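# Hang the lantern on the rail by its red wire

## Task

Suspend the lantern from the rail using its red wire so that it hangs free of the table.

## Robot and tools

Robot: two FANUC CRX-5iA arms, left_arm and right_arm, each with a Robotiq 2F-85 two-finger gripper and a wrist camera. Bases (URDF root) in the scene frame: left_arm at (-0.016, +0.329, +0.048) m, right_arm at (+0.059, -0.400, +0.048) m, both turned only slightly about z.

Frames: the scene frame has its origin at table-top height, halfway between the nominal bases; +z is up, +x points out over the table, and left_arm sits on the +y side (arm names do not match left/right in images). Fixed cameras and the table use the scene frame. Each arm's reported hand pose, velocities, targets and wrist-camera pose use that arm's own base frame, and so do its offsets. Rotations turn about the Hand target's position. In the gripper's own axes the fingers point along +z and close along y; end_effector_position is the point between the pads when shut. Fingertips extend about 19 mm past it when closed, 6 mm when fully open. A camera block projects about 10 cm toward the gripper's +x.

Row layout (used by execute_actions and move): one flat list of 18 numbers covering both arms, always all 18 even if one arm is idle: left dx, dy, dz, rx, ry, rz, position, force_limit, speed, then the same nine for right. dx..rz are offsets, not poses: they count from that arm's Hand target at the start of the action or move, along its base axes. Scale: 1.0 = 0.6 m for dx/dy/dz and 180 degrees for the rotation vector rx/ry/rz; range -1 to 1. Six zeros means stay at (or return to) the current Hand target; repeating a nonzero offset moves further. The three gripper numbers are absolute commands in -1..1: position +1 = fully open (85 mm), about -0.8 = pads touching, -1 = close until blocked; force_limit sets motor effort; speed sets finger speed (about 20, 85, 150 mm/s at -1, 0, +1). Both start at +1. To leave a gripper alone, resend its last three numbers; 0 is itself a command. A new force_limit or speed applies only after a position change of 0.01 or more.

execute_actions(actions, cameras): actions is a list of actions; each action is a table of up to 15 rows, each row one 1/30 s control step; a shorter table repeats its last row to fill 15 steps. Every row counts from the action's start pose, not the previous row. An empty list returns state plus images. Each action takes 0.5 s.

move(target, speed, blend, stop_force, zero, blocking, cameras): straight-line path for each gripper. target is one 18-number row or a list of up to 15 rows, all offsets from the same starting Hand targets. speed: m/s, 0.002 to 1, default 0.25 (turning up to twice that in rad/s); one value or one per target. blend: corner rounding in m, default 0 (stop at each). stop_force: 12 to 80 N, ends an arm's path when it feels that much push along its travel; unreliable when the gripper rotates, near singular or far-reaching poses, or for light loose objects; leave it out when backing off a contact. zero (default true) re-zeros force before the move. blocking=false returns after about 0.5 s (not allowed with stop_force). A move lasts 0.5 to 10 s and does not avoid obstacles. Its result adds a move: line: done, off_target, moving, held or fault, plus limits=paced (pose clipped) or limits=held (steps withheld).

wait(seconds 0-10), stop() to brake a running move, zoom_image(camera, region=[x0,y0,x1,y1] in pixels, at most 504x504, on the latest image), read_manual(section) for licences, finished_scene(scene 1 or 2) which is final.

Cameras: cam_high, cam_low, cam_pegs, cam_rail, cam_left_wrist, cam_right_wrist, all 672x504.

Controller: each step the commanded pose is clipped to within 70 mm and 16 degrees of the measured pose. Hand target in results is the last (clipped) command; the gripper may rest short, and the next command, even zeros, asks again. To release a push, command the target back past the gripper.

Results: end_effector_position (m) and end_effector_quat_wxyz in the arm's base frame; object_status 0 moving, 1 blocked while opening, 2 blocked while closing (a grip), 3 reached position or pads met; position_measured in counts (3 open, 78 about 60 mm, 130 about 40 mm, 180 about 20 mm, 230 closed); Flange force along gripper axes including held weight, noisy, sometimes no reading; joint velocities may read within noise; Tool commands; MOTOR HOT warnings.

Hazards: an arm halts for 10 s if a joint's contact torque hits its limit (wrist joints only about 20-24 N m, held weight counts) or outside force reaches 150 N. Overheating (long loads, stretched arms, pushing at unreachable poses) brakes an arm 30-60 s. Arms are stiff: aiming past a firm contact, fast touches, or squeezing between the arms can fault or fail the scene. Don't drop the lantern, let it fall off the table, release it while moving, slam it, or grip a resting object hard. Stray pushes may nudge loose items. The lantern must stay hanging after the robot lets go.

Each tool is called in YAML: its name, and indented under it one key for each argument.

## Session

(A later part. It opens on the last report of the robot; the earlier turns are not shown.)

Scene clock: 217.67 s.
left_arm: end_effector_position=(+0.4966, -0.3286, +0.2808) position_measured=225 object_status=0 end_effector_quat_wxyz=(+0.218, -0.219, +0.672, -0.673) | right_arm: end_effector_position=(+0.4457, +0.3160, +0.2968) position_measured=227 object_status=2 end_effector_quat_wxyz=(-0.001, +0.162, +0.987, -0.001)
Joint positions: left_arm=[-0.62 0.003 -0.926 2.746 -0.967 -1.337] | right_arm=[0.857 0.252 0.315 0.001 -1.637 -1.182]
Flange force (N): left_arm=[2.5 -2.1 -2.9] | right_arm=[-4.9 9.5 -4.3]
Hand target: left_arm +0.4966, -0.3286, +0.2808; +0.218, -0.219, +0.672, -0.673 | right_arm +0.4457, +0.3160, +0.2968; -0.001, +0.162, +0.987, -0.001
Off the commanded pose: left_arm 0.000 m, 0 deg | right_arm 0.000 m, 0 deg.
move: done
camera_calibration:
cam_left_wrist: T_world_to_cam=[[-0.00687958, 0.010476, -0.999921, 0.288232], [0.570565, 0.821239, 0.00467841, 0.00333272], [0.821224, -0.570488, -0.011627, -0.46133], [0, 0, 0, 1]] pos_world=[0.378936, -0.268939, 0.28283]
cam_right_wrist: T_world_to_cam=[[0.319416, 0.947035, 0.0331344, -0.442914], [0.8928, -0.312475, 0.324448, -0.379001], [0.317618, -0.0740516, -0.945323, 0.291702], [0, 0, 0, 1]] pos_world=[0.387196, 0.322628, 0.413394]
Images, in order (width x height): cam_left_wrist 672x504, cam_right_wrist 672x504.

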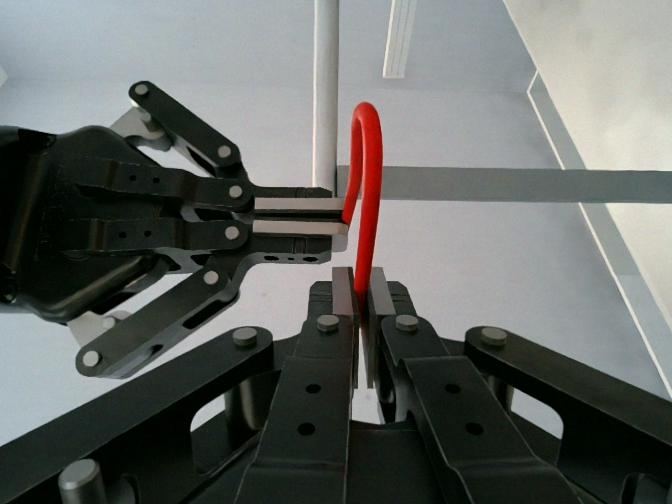

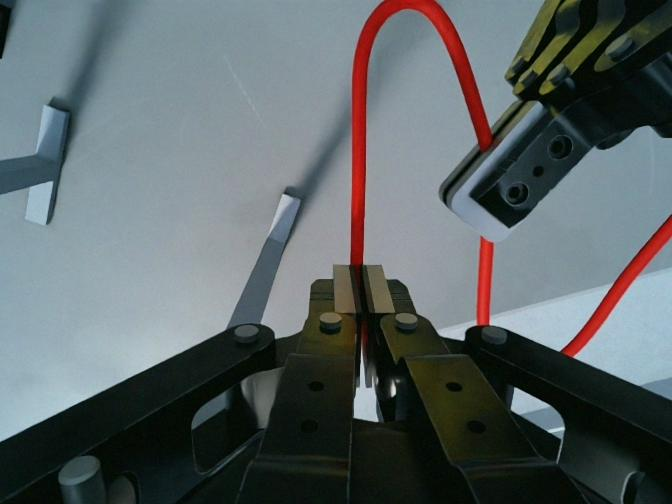

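move:
  target:
    - [0,0,0,0,0,0,-1,1,-1,0,0,0,0,0,0,-0.4,1,-0.5]
    - [0,0,0,0,0,0,-1,1,-1,0,0,0.2,0,0,0,-0.4,1,-0.5]
    - [0,0,0,0,0,0,-1,1,-1,-0.35,-0.4,0.2,0,0,0,-0.4,1,-0.5]
  speed: 0.15
  cameras: ["all"]

zoom_image:
  camera: "cam_high"
  region: [370, 80, 440, 140]

Scene clock: 222.30 s.
left_arm: end_effector_position=(+0.4966, -0.3286, +0.2808) position_measured=225 object_status=2 end_effector_quat_wxyz=(+0.218, -0.219, +0.672, -0.673) | right_arm: end_effector_position=(+0.2357, +0.0760, +0.4168) position_measured=179 object_status=3 end_effector_quat_wxyz=(-0.001, +0.162, +0.987, -0.001)
Joint positions: left_arm=[-0.62 0.003 -0.926 2.746 -0.967 -1.337] | right_arm=[0.865 -0.456 -0.035 0.001 -1.996 -1.19]
Flange force (N): left_arm=[2.5 -2.2 -3.0] | right_arm=[2.6 3.6 -4.7]
Hand target: left_arm +0.4966, -0.3286, +0.2808; +0.218, -0.219, +0.672, -0.673 | right_arm +0.2357, +0.0760, +0.4168; -0.001, +0.162, +0.987, -0.001
Off the commanded pose: left_arm 0.000 m, 0 deg | right_arm 0.000 m, 0 deg.
move: done
camera_calibration:
cam_left_wrist: T_world_to_cam=[[-0.00687958, 0.010476, -0.999921, 0.288232], [0.570565, 0.821239, 0.00467841, 0.00333272], [0.821224, -0.570488, -0.011627, -0.46133], [0, 0, 0, 1]] pos_world=[0.378936, -0.268939, 0.28283]
cam_right_wrist: T_world_to_cam=[[0.319343, 0.947062, 0.0330731, -0.152576], [0.892859, -0.312393, 0.324366, -0.305383], [0.317526, -0.0740542, -0.945353, 0.454108], [0, 0, 0, 1]] pos_world=[0.177196, 0.0827282, 0.533394]

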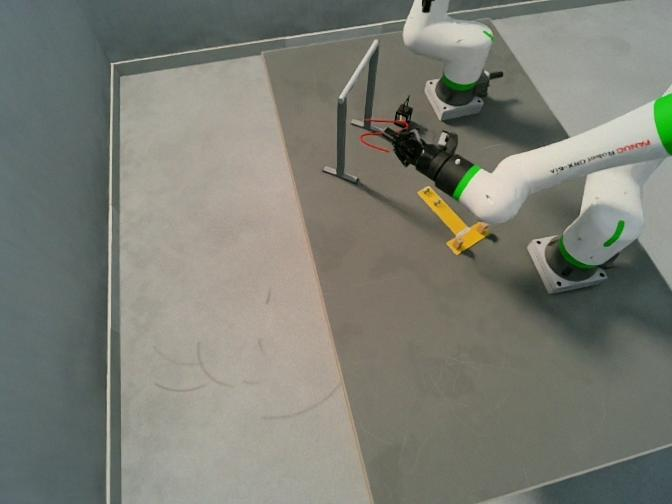

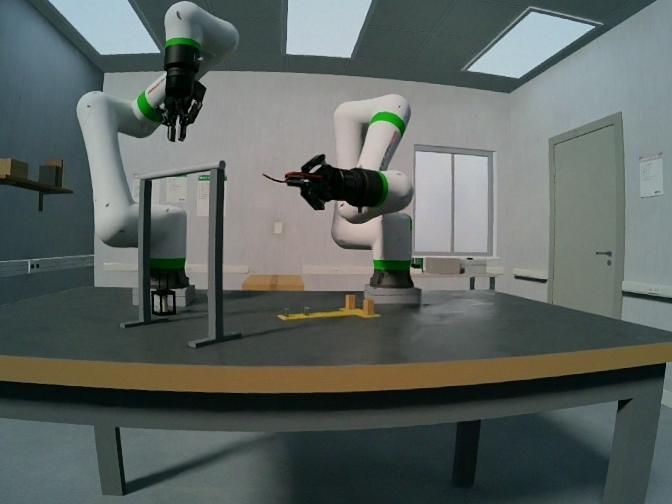

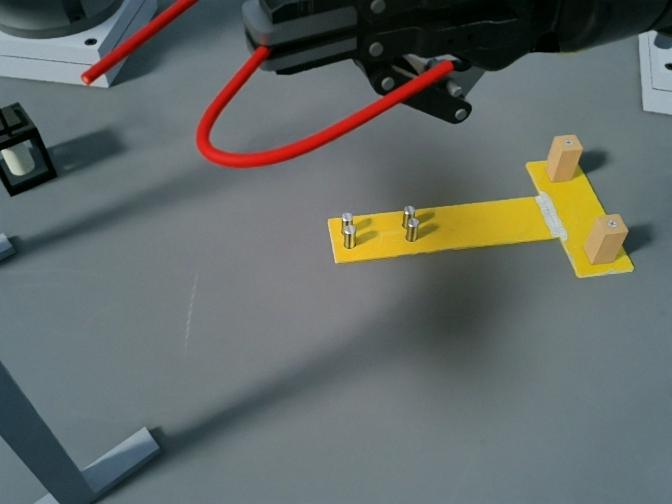

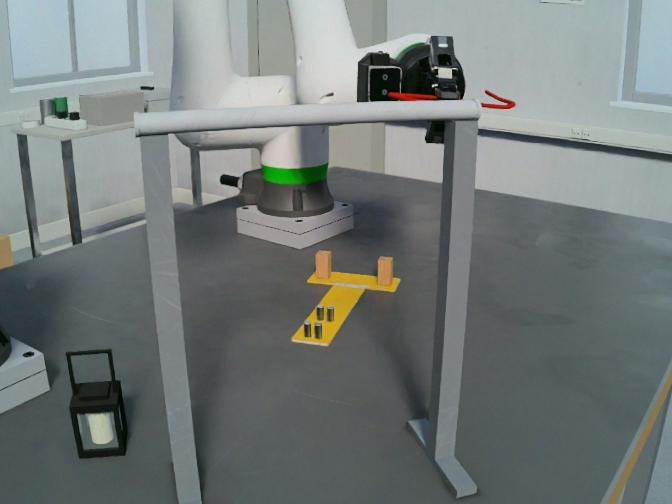

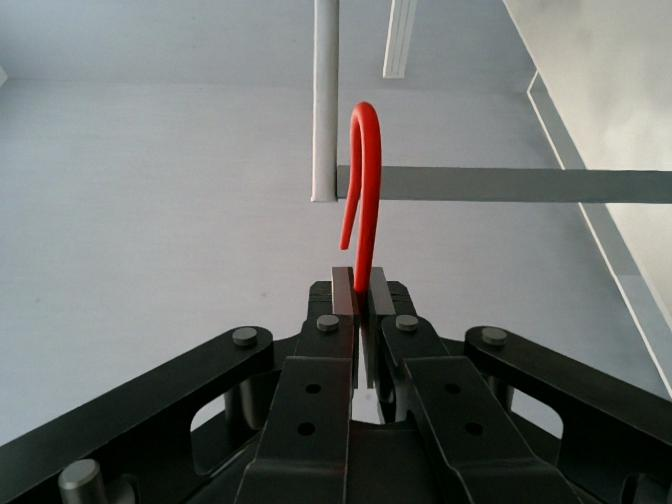

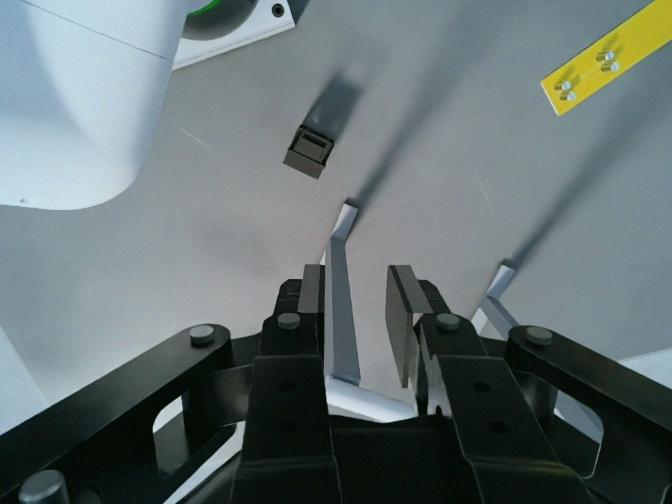

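Scaled by 7.200 from the camera's 672x504 image, which has a finer 960x720 frame.

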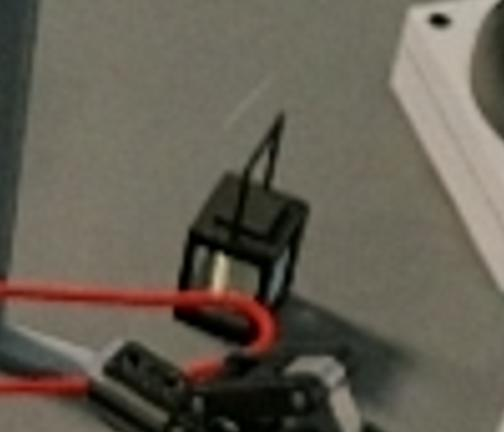

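zoom_image:
  camera: "cam_right_wrist"
  region: [250, 90, 390, 220]

zoom_image:
  camera: "cam_rail"
  region: [40, 330, 160, 470]

Scaled by 3.600 from the camera's 672x504 image, which has a finer 960x720 frame.

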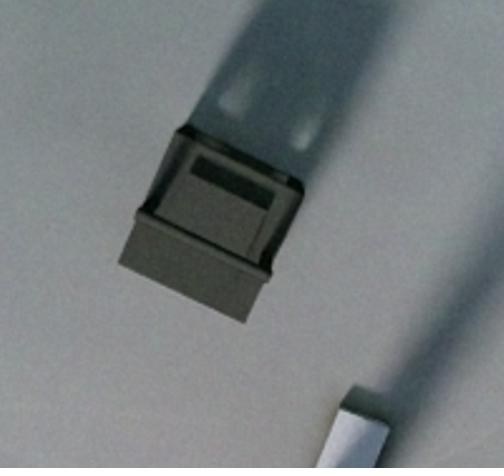

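Scaled by 3.600 from the camera's 672x504 image, which has a finer 960x720 frame.

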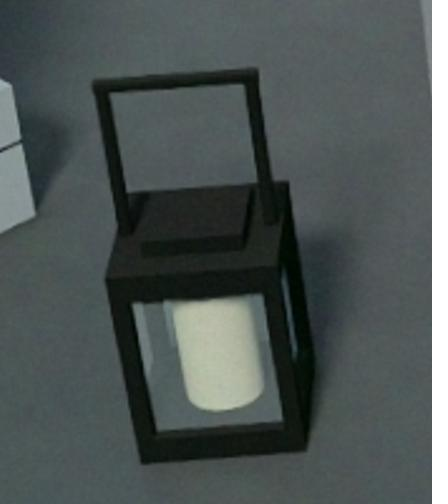

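move:
  target:
    - [-0.1,0,0.15,0,0,0,-1,1,-1,0,-0.54,0.06,0,0,0,-0.4,1,-0.5]
    - [-0.173,-0.1,0.2,-0.252,0.4456,0.2044,-1,1,-1,0,-0.54,0.06,0,0,0,-0.4,1,-0.5]
    - [-0.173,-0.177,0.2,-0.252,0.4456,0.2044,-1,1,-1,0,-0.54,0.06,0,0,0,-0.4,1,-0.5]
  speed: 0.2
  cameras: ["all"]

Scene clock: 234.37 s.
left_arm: end_effector_position=(+0.3927, -0.4348, +0.4009) position_measured=225 object_status=2 end_effector_quat_wxyz=(+0.159, +0.822, -0.274, +0.474) | right_arm: end_effector_position=(+0.2357, -0.2480, +0.4528) position_measured=179 object_status=3 end_effector_quat_wxyz=(-0.001, +0.162, +0.987, -0.001)
Joint positions: left_arm=[-1.198 -0.313 -0.608 2.098 0.554 1.272] | right_arm=[-0.418 -0.185 0.238 0.003 -1.995 0.095]
Flange force (N): left_arm=[-4.7 -1.5 -1.6] | right_arm=[-5.6 0.5 -5.8]
Hand target: left_arm +0.3928, -0.4348, +0.4008; +0.159, +0.822, -0.274, +0.474 | right_arm +0.2357, -0.2480, +0.4528; -0.001, +0.162, +0.987, -0.001
Off the commanded pose: left_arm 0.000 m, 0 deg | right_arm 0.000 m, 0 deg.
move: done; limits=paced
camera_calibration:
cam_left_wrist: T_world_to_cam=[[-0.610212, -0.792212, 0.00641983, -0.106952], [-0.602885, 0.459092, -0.652506, 0.716067], [0.513976, -0.402037, -0.757756, 0.0578236], [0, 0, 0, 1]] pos_world=[0.336723, -0.390222, 0.511741]
cam_right_wrist: T_world_to_cam=[[0.319416, 0.947035, 0.0331344, 0.153122], [0.8928, -0.312475, 0.324448, -0.418362], [0.317618, -0.0740516, -0.945323, 0.464107], [0, 0, 0, 1]] pos_world=[0.177196, -0.241372, 0.569394]

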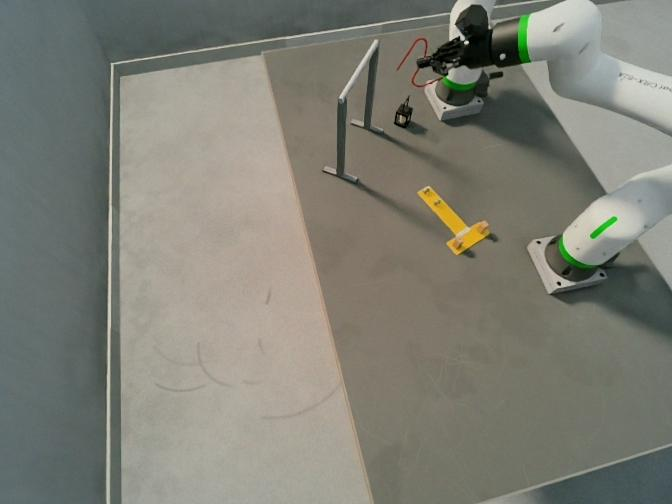

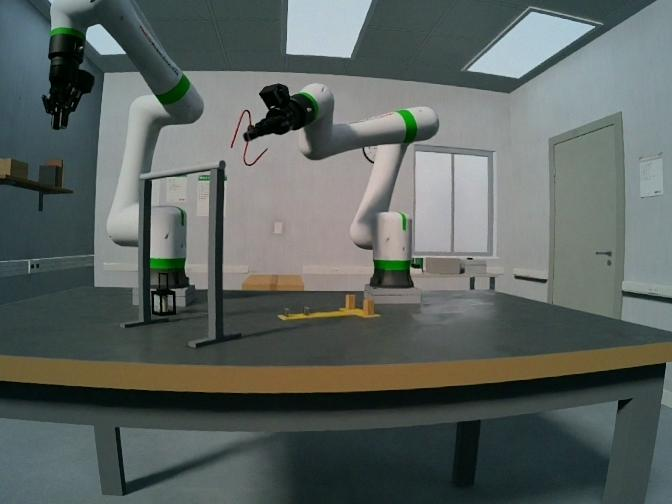

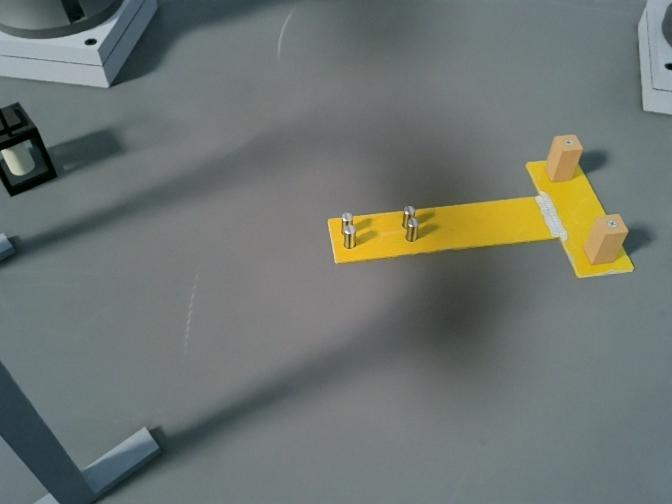

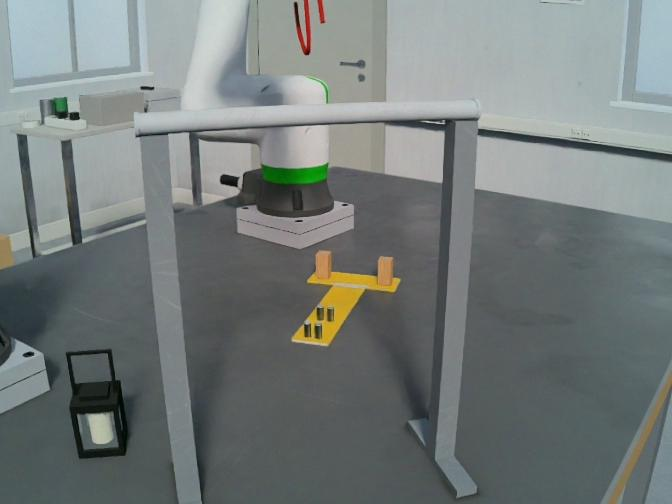

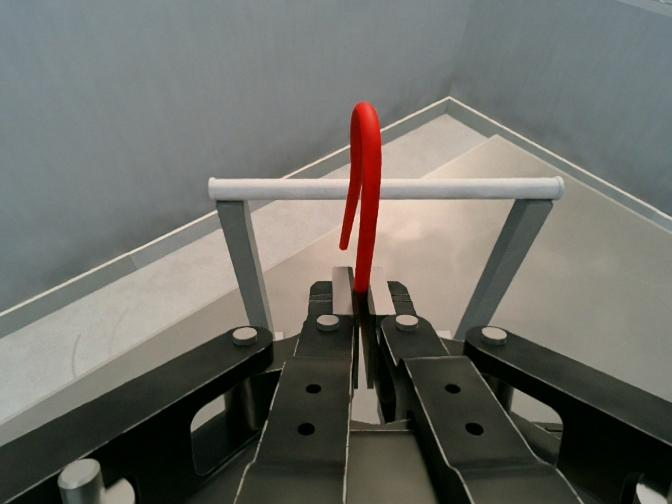

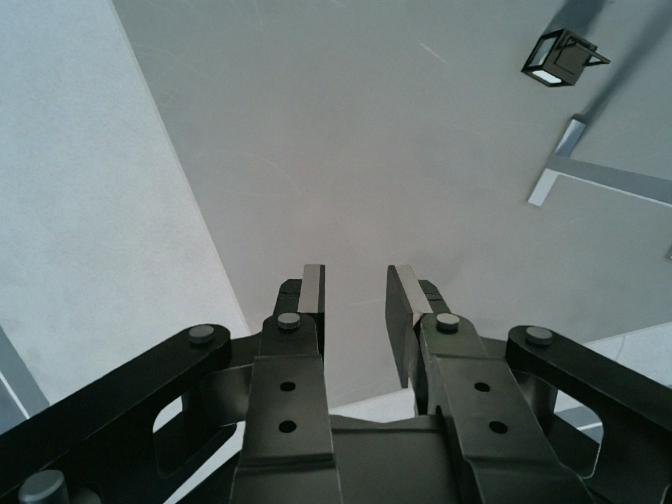

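zoom_image:
  camera: "cam_low"
  region: [200, 80, 330, 190]

Scaled by 3.877 from the camera's 672x504 image, which has a finer 960x720 frame.

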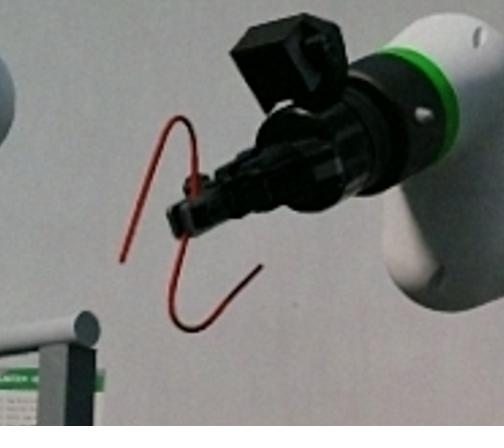

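move:
  target: [0.170,-0.128,-0.087,0,0,0,-1,1,-1,0,0,0,0,0,0,-0.4,1,-0.5]
  speed: 0.1
  cameras: ["cam_low","cam_left_wrist","cam_high","cam_rail"]

zoom_image:
  camera: "cam_low"
  region: [130, 110, 260, 220]

zoom_image:
  camera: "cam_rail"
  region: [200, 20, 420, 200]

Scene clock: 238.00 s.
left_arm: end_effector_position=(+0.4948, -0.5116, +0.3487) position_measured=225 object_status=2 end_effector_quat_wxyz=(+0.159, +0.822, -0.274, +0.474) | right_arm: end_effector_position=(+0.2357, -0.2480, +0.4528) position_measured=179 object_status=3 end_effector_quat_wxyz=(-0.001, +0.162, +0.987, -0.001)
Joint positions: left_arm=[-0.956 0.016 -0.473 1.775 0.274 1.52] | right_arm=[-0.418 -0.185 0.238 0.003 -1.995 0.095]
Flange force (N): left_arm=no reading | right_arm=[-5.3 0.5 -6.1]
Hand target: left_arm +0.4948, -0.5116, +0.3486; +0.159, +0.822, -0.274, +0.474 | right_arm +0.2357, -0.2480, +0.4528; -0.001, +0.162, +0.987, -0.001
Off the commanded pose: left_arm 0.000 m, 0 deg | right_arm 0.000 m, 0 deg.
move: done
camera_calibration:
cam_left_wrist: T_world_to_cam=[[-0.610087, -0.792308, 0.00645103, -0.10527], [-0.602994, 0.459, -0.652471, 0.778809], [0.513997, -0.401954, -0.757787, -0.0650413], [0, 0, 0, 1]] pos_world=[0.438824, -0.467023, 0.459542]
Images, in order (width x height): cam_high 672x504, cam_low 672x504, cam_rail 672x504, cam_left_wrist 672x504.

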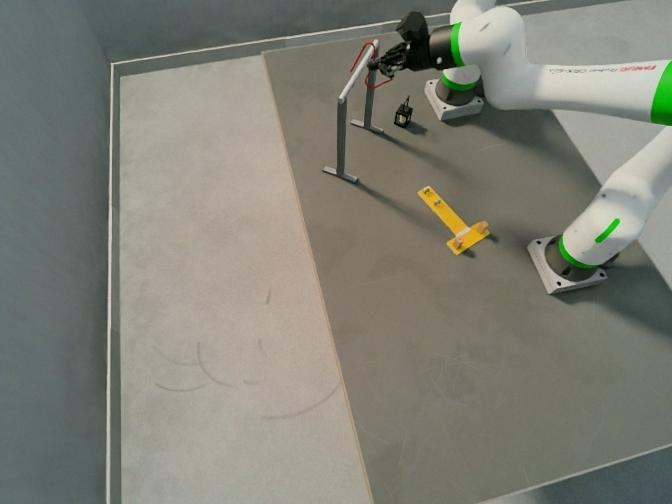

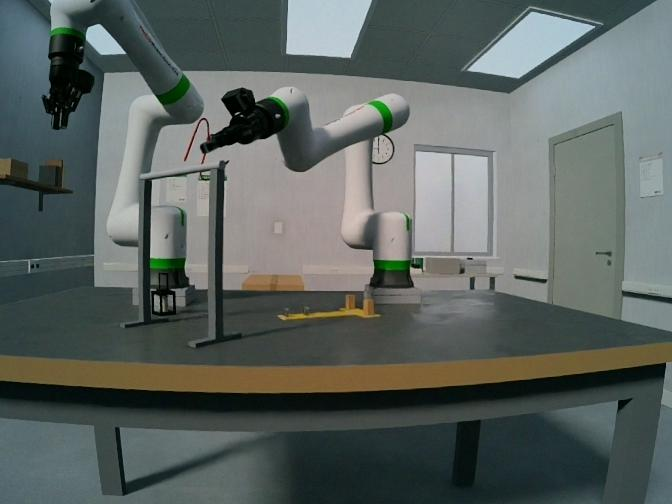

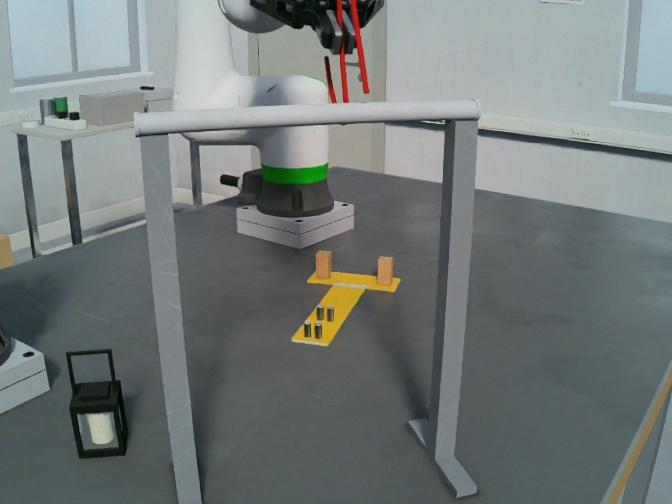

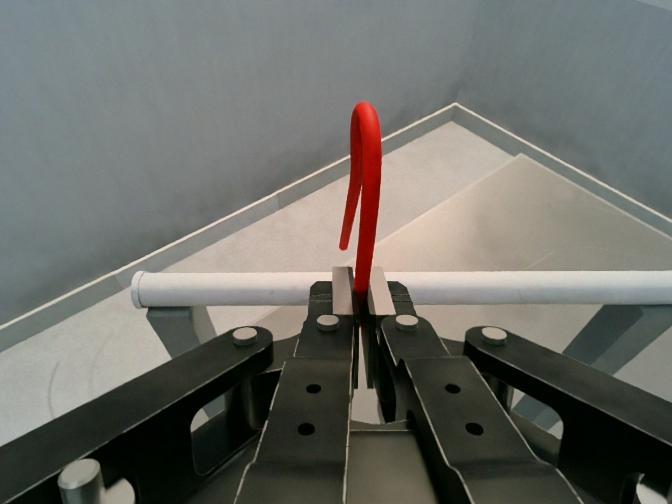

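Scaled by 3.877 from the camera's 672x504 image, which has a finer 960x720 frame.

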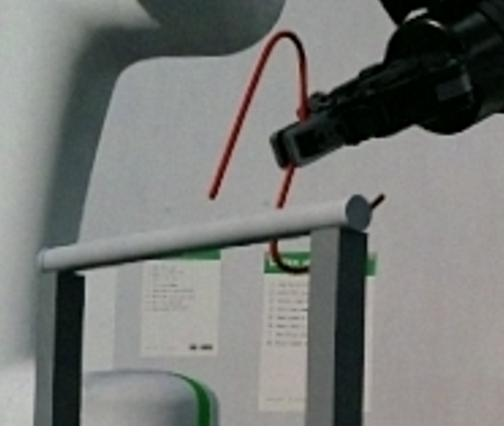

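Scaled by 2.291 from the camera's 672x504 image, which has a finer 960x720 frame.

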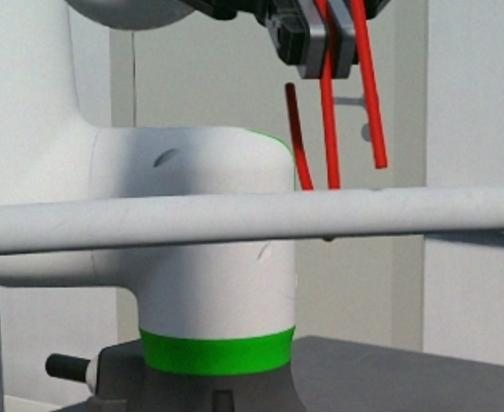

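move:
  target: [0.0075,-0.0056,-0.045,0,0,0,-1,1,-1,0,0,0,0,0,0,-0.4,1,-0.5]
  speed: 0.04
  cameras: ["cam_low","cam_left_wrist","cam_rail"]

zoom_image:
  camera: "cam_low"
  region: [130, 110, 260, 220]

zoom_image:
  camera: "cam_rail"
  region: [200, 20, 420, 200]

Scene clock: 239.80 s.
left_arm: end_effector_position=(+0.4993, -0.5150, +0.3216) position_measured=225 object_status=2 end_effector_quat_wxyz=(+0.158, +0.822, -0.274, +0.473) | right_arm: end_effector_position=(+0.2357, -0.2480, +0.4528) position_measured=179 object_status=3 end_effector_quat_wxyz=(-0.001, +0.162, +0.987, -0.001)
Joint positions: left_arm=[-0.868 0.045 -0.509 1.481 0.194 1.777] | right_arm=[-0.418 -0.185 0.238 0.003 -1.995 0.095]
Flange force (N): left_arm=no reading | right_arm=[-4.5 1.5 -5.2]
Hand target: left_arm +0.4993, -0.5150, +0.3216; +0.159, +0.822, -0.274, +0.474 | right_arm +0.2357, -0.2480, +0.4528; -0.001, +0.162, +0.987, -0.001
Off the commanded pose: left_arm 0.000 m, 0 deg | right_arm 0.000 m, 0 deg.
move: done
camera_calibration:
cam_left_wrist: T_world_to_cam=[[-0.60997, -0.792399, 0.00626818, -0.105061], [-0.603456, 0.45937, -0.651782, 0.76555], [0.513592, -0.40135, -0.75838, -0.0884615], [0, 0, 0, 1]] pos_world=[0.443325, -0.470425, 0.432543]
Images, in order (width x height): cam_low 672x504, cam_rail 672x504, cam_left_wrist 672x504.

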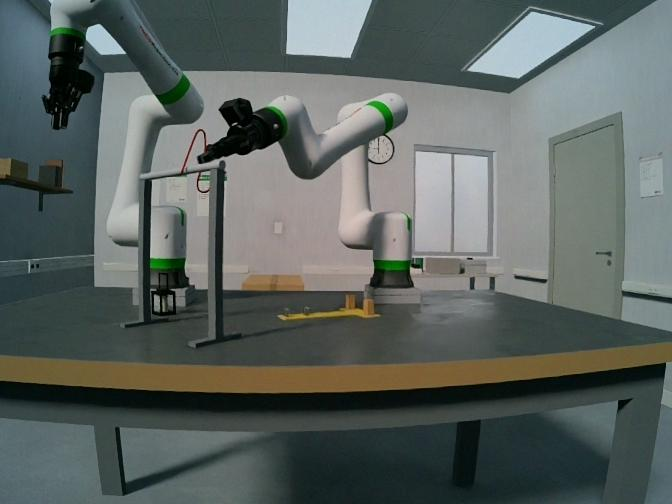

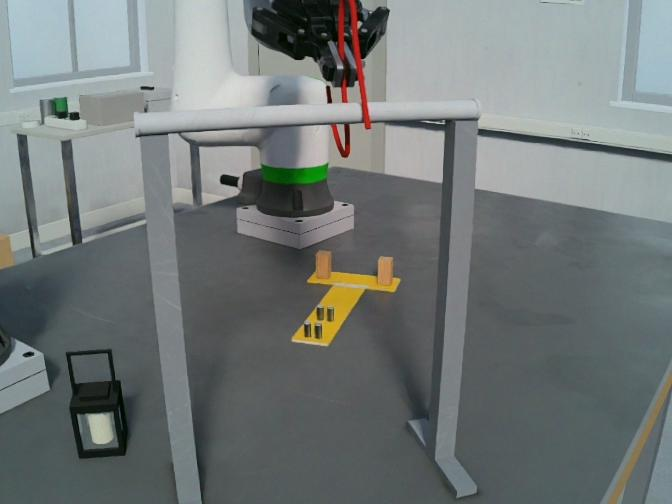

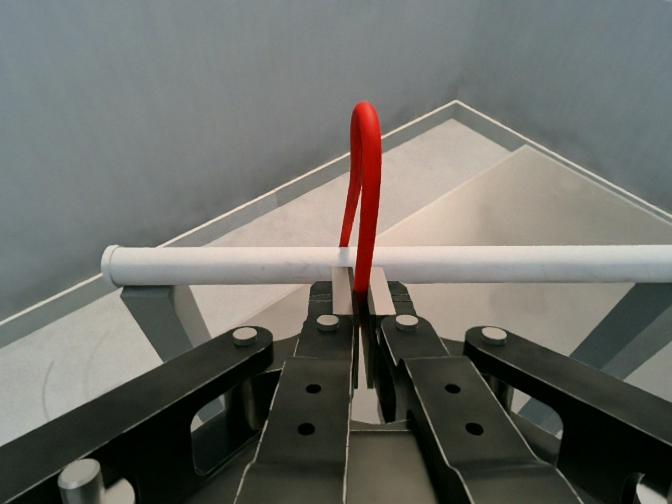

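Scaled by 3.877 from the camera's 672x504 image, which has a finer 960x720 frame.

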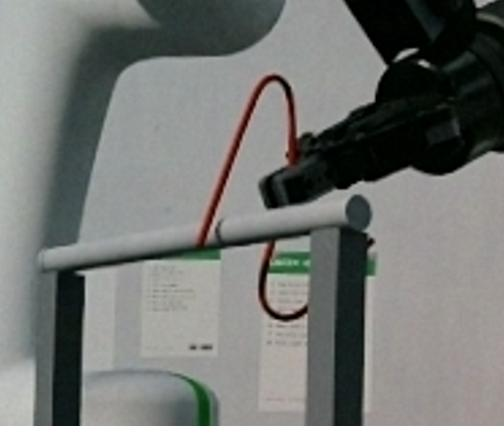

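Scaled by 2.291 from the camera's 672x504 image, which has a finer 960x720 frame.

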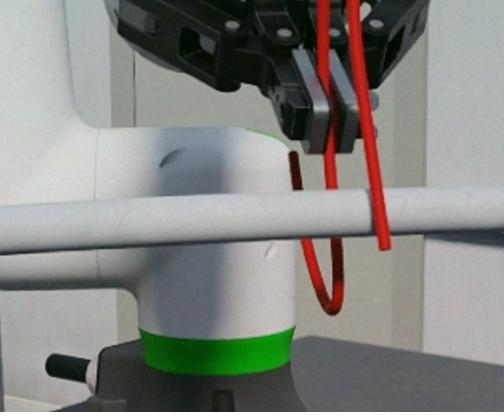

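move:
  target:
    - [-0.004,0.003,-0.0217,0,0,0,-1,1,-1,0,0,0,0,0,0,-0.4,1,-0.5]
    - [0.0067,-0.005,-0.05,0,0,0,-1,1,-1,0,0,0,0,0,0,-0.4,1,-0.5]
  speed: 0.02
  cameras: ["cam_low","cam_left_wrist","cam_rail"]

zoom_image:
  camera: "cam_low"
  region: [130, 110, 260, 220]

zoom_image:
  camera: "cam_rail"
  region: [200, 20, 420, 200]

Scene clock: 242.77 s.
left_arm: end_effector_position=(+0.5032, -0.5180, +0.2917) position_measured=225 object_status=2 end_effector_quat_wxyz=(+0.158, +0.823, -0.274, +0.473) | right_arm: end_effector_position=(+0.2357, -0.2480, +0.4528) position_measured=179 object_status=3 end_effector_quat_wxyz=(-0.001, +0.162, +0.987, -0.001)
Joint positions: left_arm=[-0.738 0.08 -0.502 1.001 0.098 2.191] | right_arm=[-0.418 -0.185 0.238 0.003 -1.995 0.095]
Flange force (N): left_arm=no reading | right_arm=[-4.8 1.1 -5.8]
Hand target: left_arm +0.5033, -0.5180, +0.2916; +0.159, +0.822, -0.274, +0.474 | right_arm +0.2357, -0.2480, +0.4528; -0.001, +0.162, +0.987, -0.001
Off the commanded pose: left_arm 0.000 m, 0 deg | right_arm 0.000 m, 0 deg.
move: done
camera_calibration:
cam_left_wrist: T_world_to_cam=[[-0.60907, -0.793097, 0.00564937, -0.105397], [-0.604447, 0.459558, -0.650731, 0.750188], [0.513496, -0.399755, -0.759287, -0.113294], [0, 0, 0, 1]] pos_world=[0.44743, -0.473635, 0.402744]
Images, in order (width x height): cam_low 672x504, cam_rail 672x504, cam_left_wrist 672x504.

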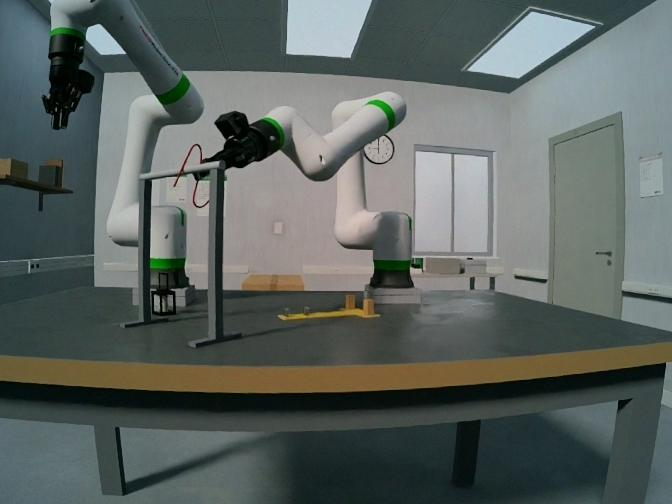

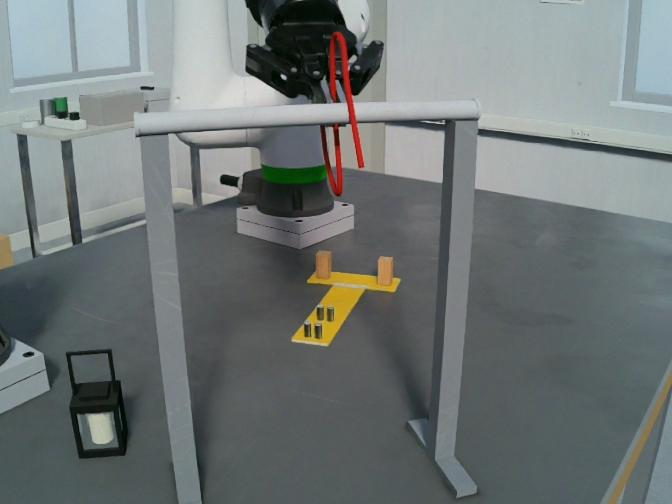

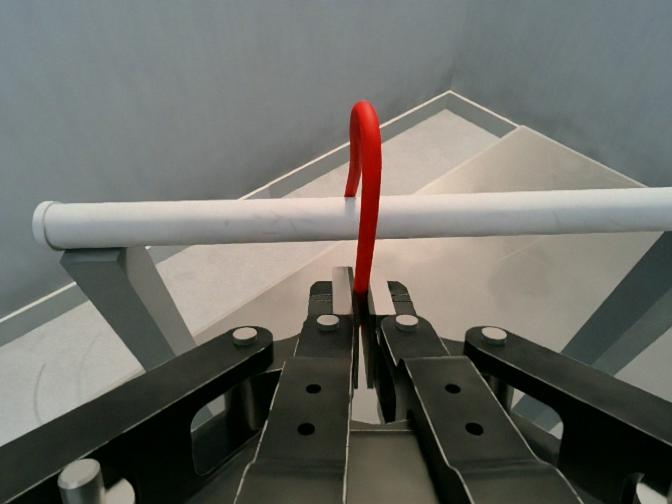

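Scaled by 3.877 from the camera's 672x504 image, which has a finer 960x720 frame.

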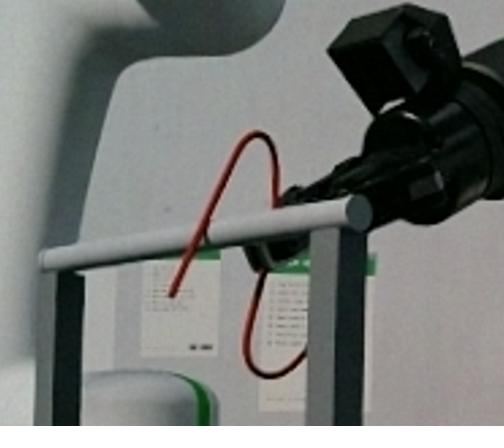

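Scaled by 2.291 from the camera's 672x504 image, which has a finer 960x720 frame.

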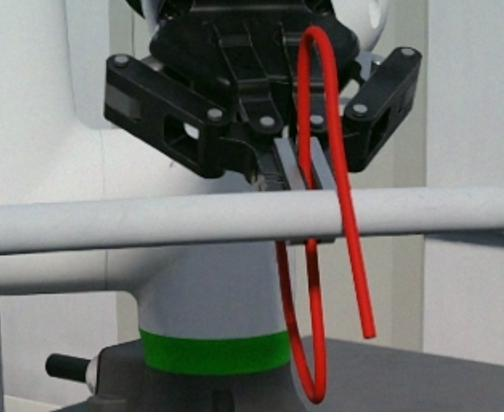

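move:
  target: [0.015,-0.0115,-0.028,0,0,0,-1,1,-1,0,0,0,0,0,0,-0.4,1,-0.5]
  speed: 0.02
  cameras: ["cam_low","cam_left_wrist","cam_rail"]

zoom_image:
  camera: "cam_low"
  region: [130, 110, 260, 220]

zoom_image:
  camera: "cam_rail"
  region: [200, 20, 420, 200]

Scene clock: 244.60 s.
left_arm: end_effector_position=(+0.5122, -0.5250, +0.2750) position_measured=225 object_status=2 end_effector_quat_wxyz=(+0.156, +0.823, -0.273, +0.473) | right_arm: end_effector_position=(+0.2357, -0.2480, +0.4528) position_measured=179 object_status=3 end_effector_quat_wxyz=(-0.001, +0.162, +0.987, -0.001)
Joint positions: left_arm=[-0.676 0.123 -0.443 0.709 0.049 2.451] | right_arm=[-0.418 -0.185 0.238 0.003 -1.995 0.095]
Flange force (N): left_arm=no reading | right_arm=[-5.4 1.1 -5.9]
Hand target: left_arm +0.5123, -0.5249, +0.2748; +0.159, +0.822, -0.274, +0.474 | right_arm +0.2357, -0.2480, +0.4528; -0.001, +0.162, +0.987, -0.001
Off the commanded pose: left_arm 0.000 m, 0 deg | right_arm 0.000 m, 0 deg.
move: done
camera_calibration:
cam_left_wrist: T_world_to_cam=[[-0.606976, -0.79471, 0.00410799, -0.106959], [-0.605973, 0.459468, -0.649373, 0.748247], [0.514176, -0.396643, -0.760459, -0.131751], [0, 0, 0, 1]] pos_world=[0.456239, -0.481055, 0.386139]
Images, in order (width x height): cam_low 672x504, cam_rail 672x504, cam_left_wrist 672x504.

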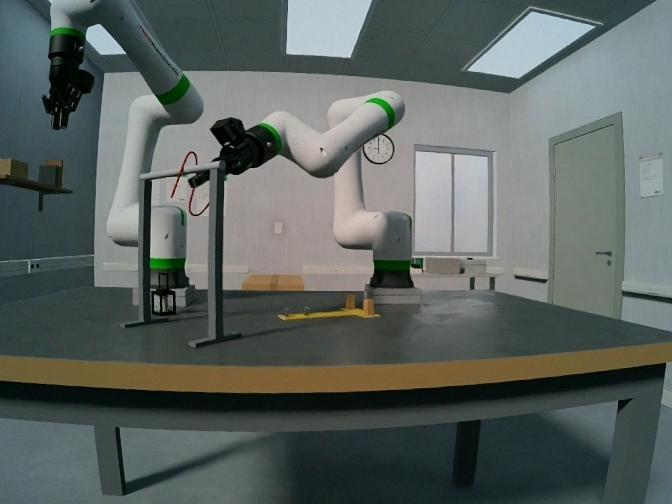

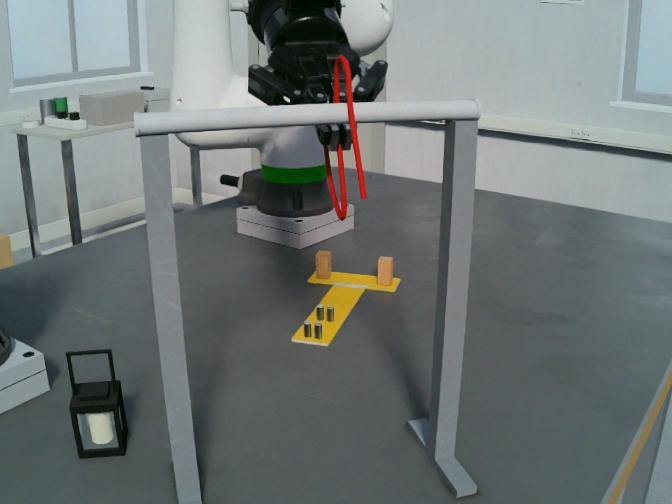

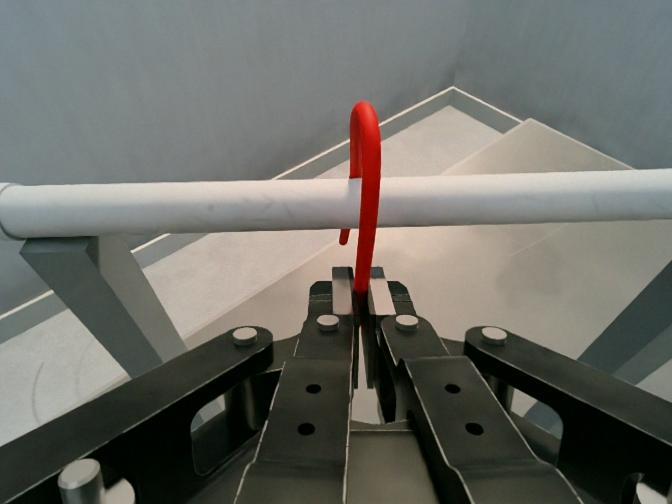

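Scaled by 3.877 from the camera's 672x504 image, which has a finer 960x720 frame.

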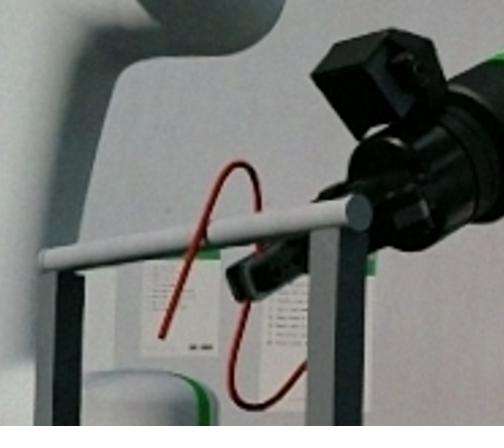

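Scaled by 2.291 from the camera's 672x504 image, which has a finer 960x720 frame.

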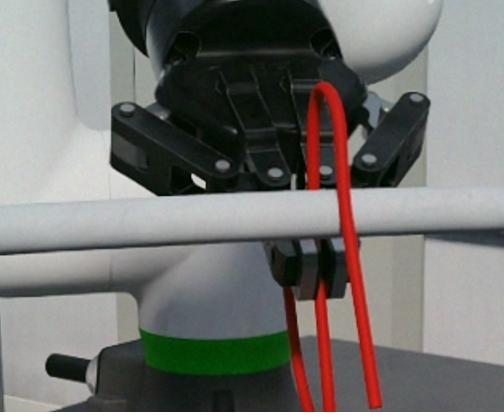

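move:
  target: [0.002,-0.0015,-0.02,0,0,0,-1,1,-1,0,0,0,0,0,0,-0.4,1,-0.5]
  speed: 0.015
  cameras: ["cam_low","cam_left_wrist","cam_rail"]

zoom_image:
  camera: "cam_low"
  region: [130, 110, 260, 220]

zoom_image:
  camera: "cam_rail"
  region: [240, 40, 420, 250]

Scene clock: 246.23 s.
left_arm: end_effector_position=(+0.5134, -0.5260, +0.2630) position_measured=225 object_status=2 end_effector_quat_wxyz=(+0.154, +0.824, -0.272, +0.473) | right_arm: end_effector_position=(+0.2357, -0.2480, +0.4528) position_measured=179 object_status=3 end_effector_quat_wxyz=(-0.001, +0.162, +0.987, -0.001)
Joint positions: left_arm=[-0.648 0.14 -0.41 0.517 0.023 2.628] | right_arm=[-0.418 -0.185 0.238 0.003 -1.995 0.095]
Flange force (N): left_arm=no reading | right_arm=[-5.1 1.5 -5.7]
Hand target: left_arm +0.5135, -0.5258, +0.2628; +0.159, +0.822, -0.274, +0.474 | right_arm +0.2357, -0.2480, +0.4528; -0.001, +0.162, +0.987, -0.001
Off the commanded pose: left_arm 0.000 m, 1 deg | right_arm 0.000 m, 0 deg.
move: done
camera_calibration:
cam_left_wrist: T_world_to_cam=[[-0.604189, -0.796838, 0.00206224, -0.108966], [-0.607404, 0.458875, -0.648455, 0.741805], [0.515768, -0.393042, -0.76125, -0.140588], [0, 0, 0, 1]] pos_world=[0.45725, -0.482481, 0.37423]
Images, in order (width x height): cam_low 672x504, cam_rail 672x504, cam_left_wrist 672x504.

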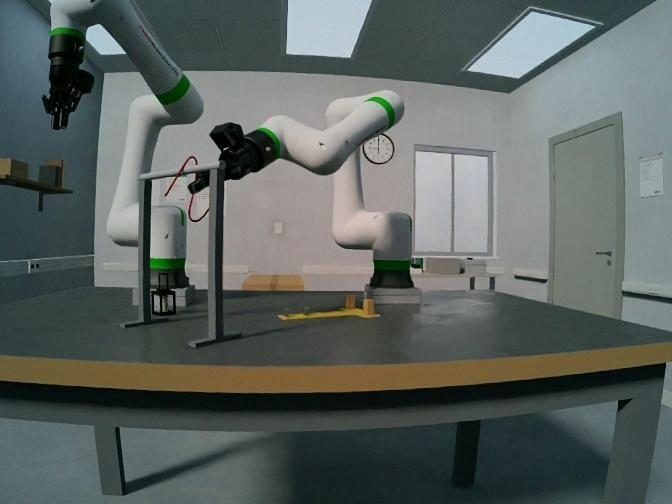

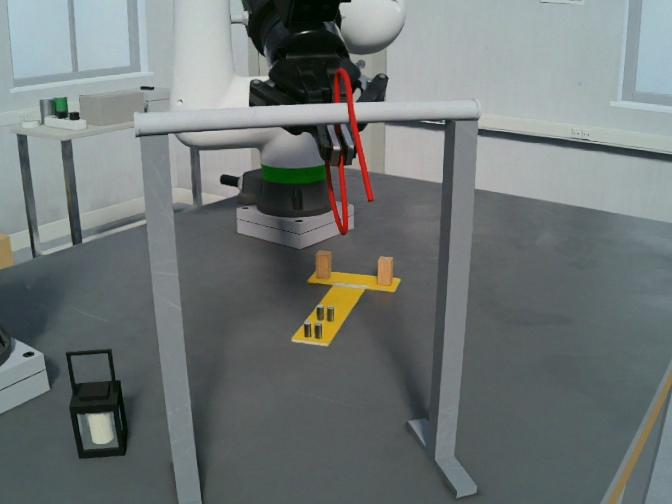

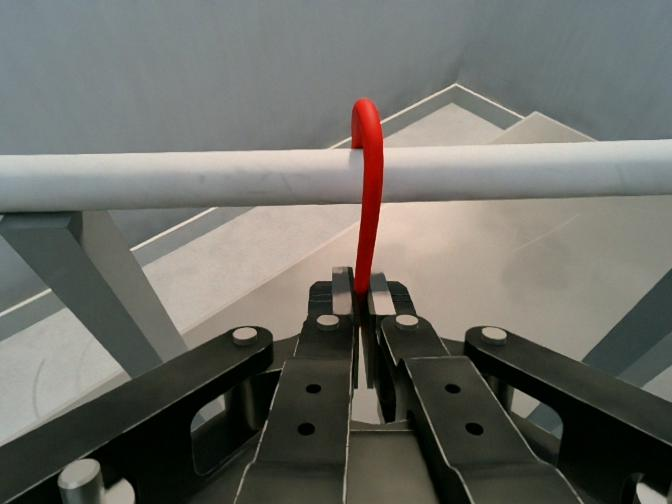

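Scaled by 3.877 from the camera's 672x504 image, which has a finer 960x720 frame.

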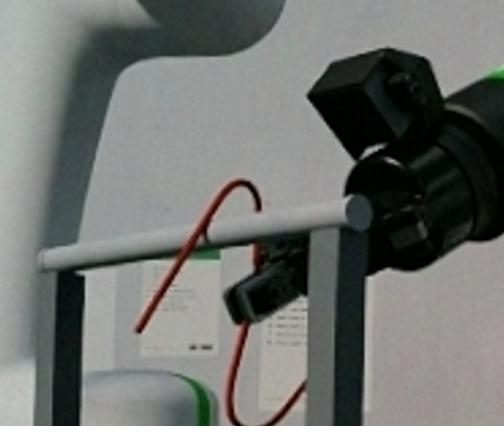

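Scaled by 2.400 from the camera's 672x504 image, which has a finer 960x720 frame.

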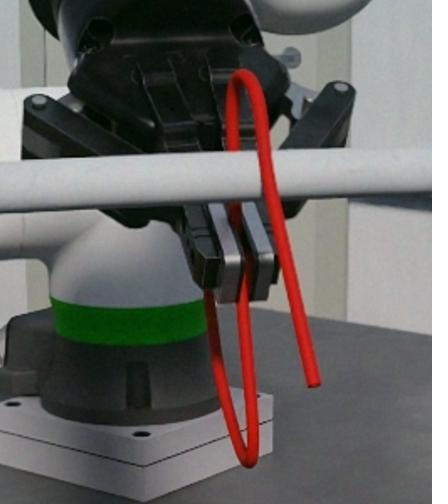

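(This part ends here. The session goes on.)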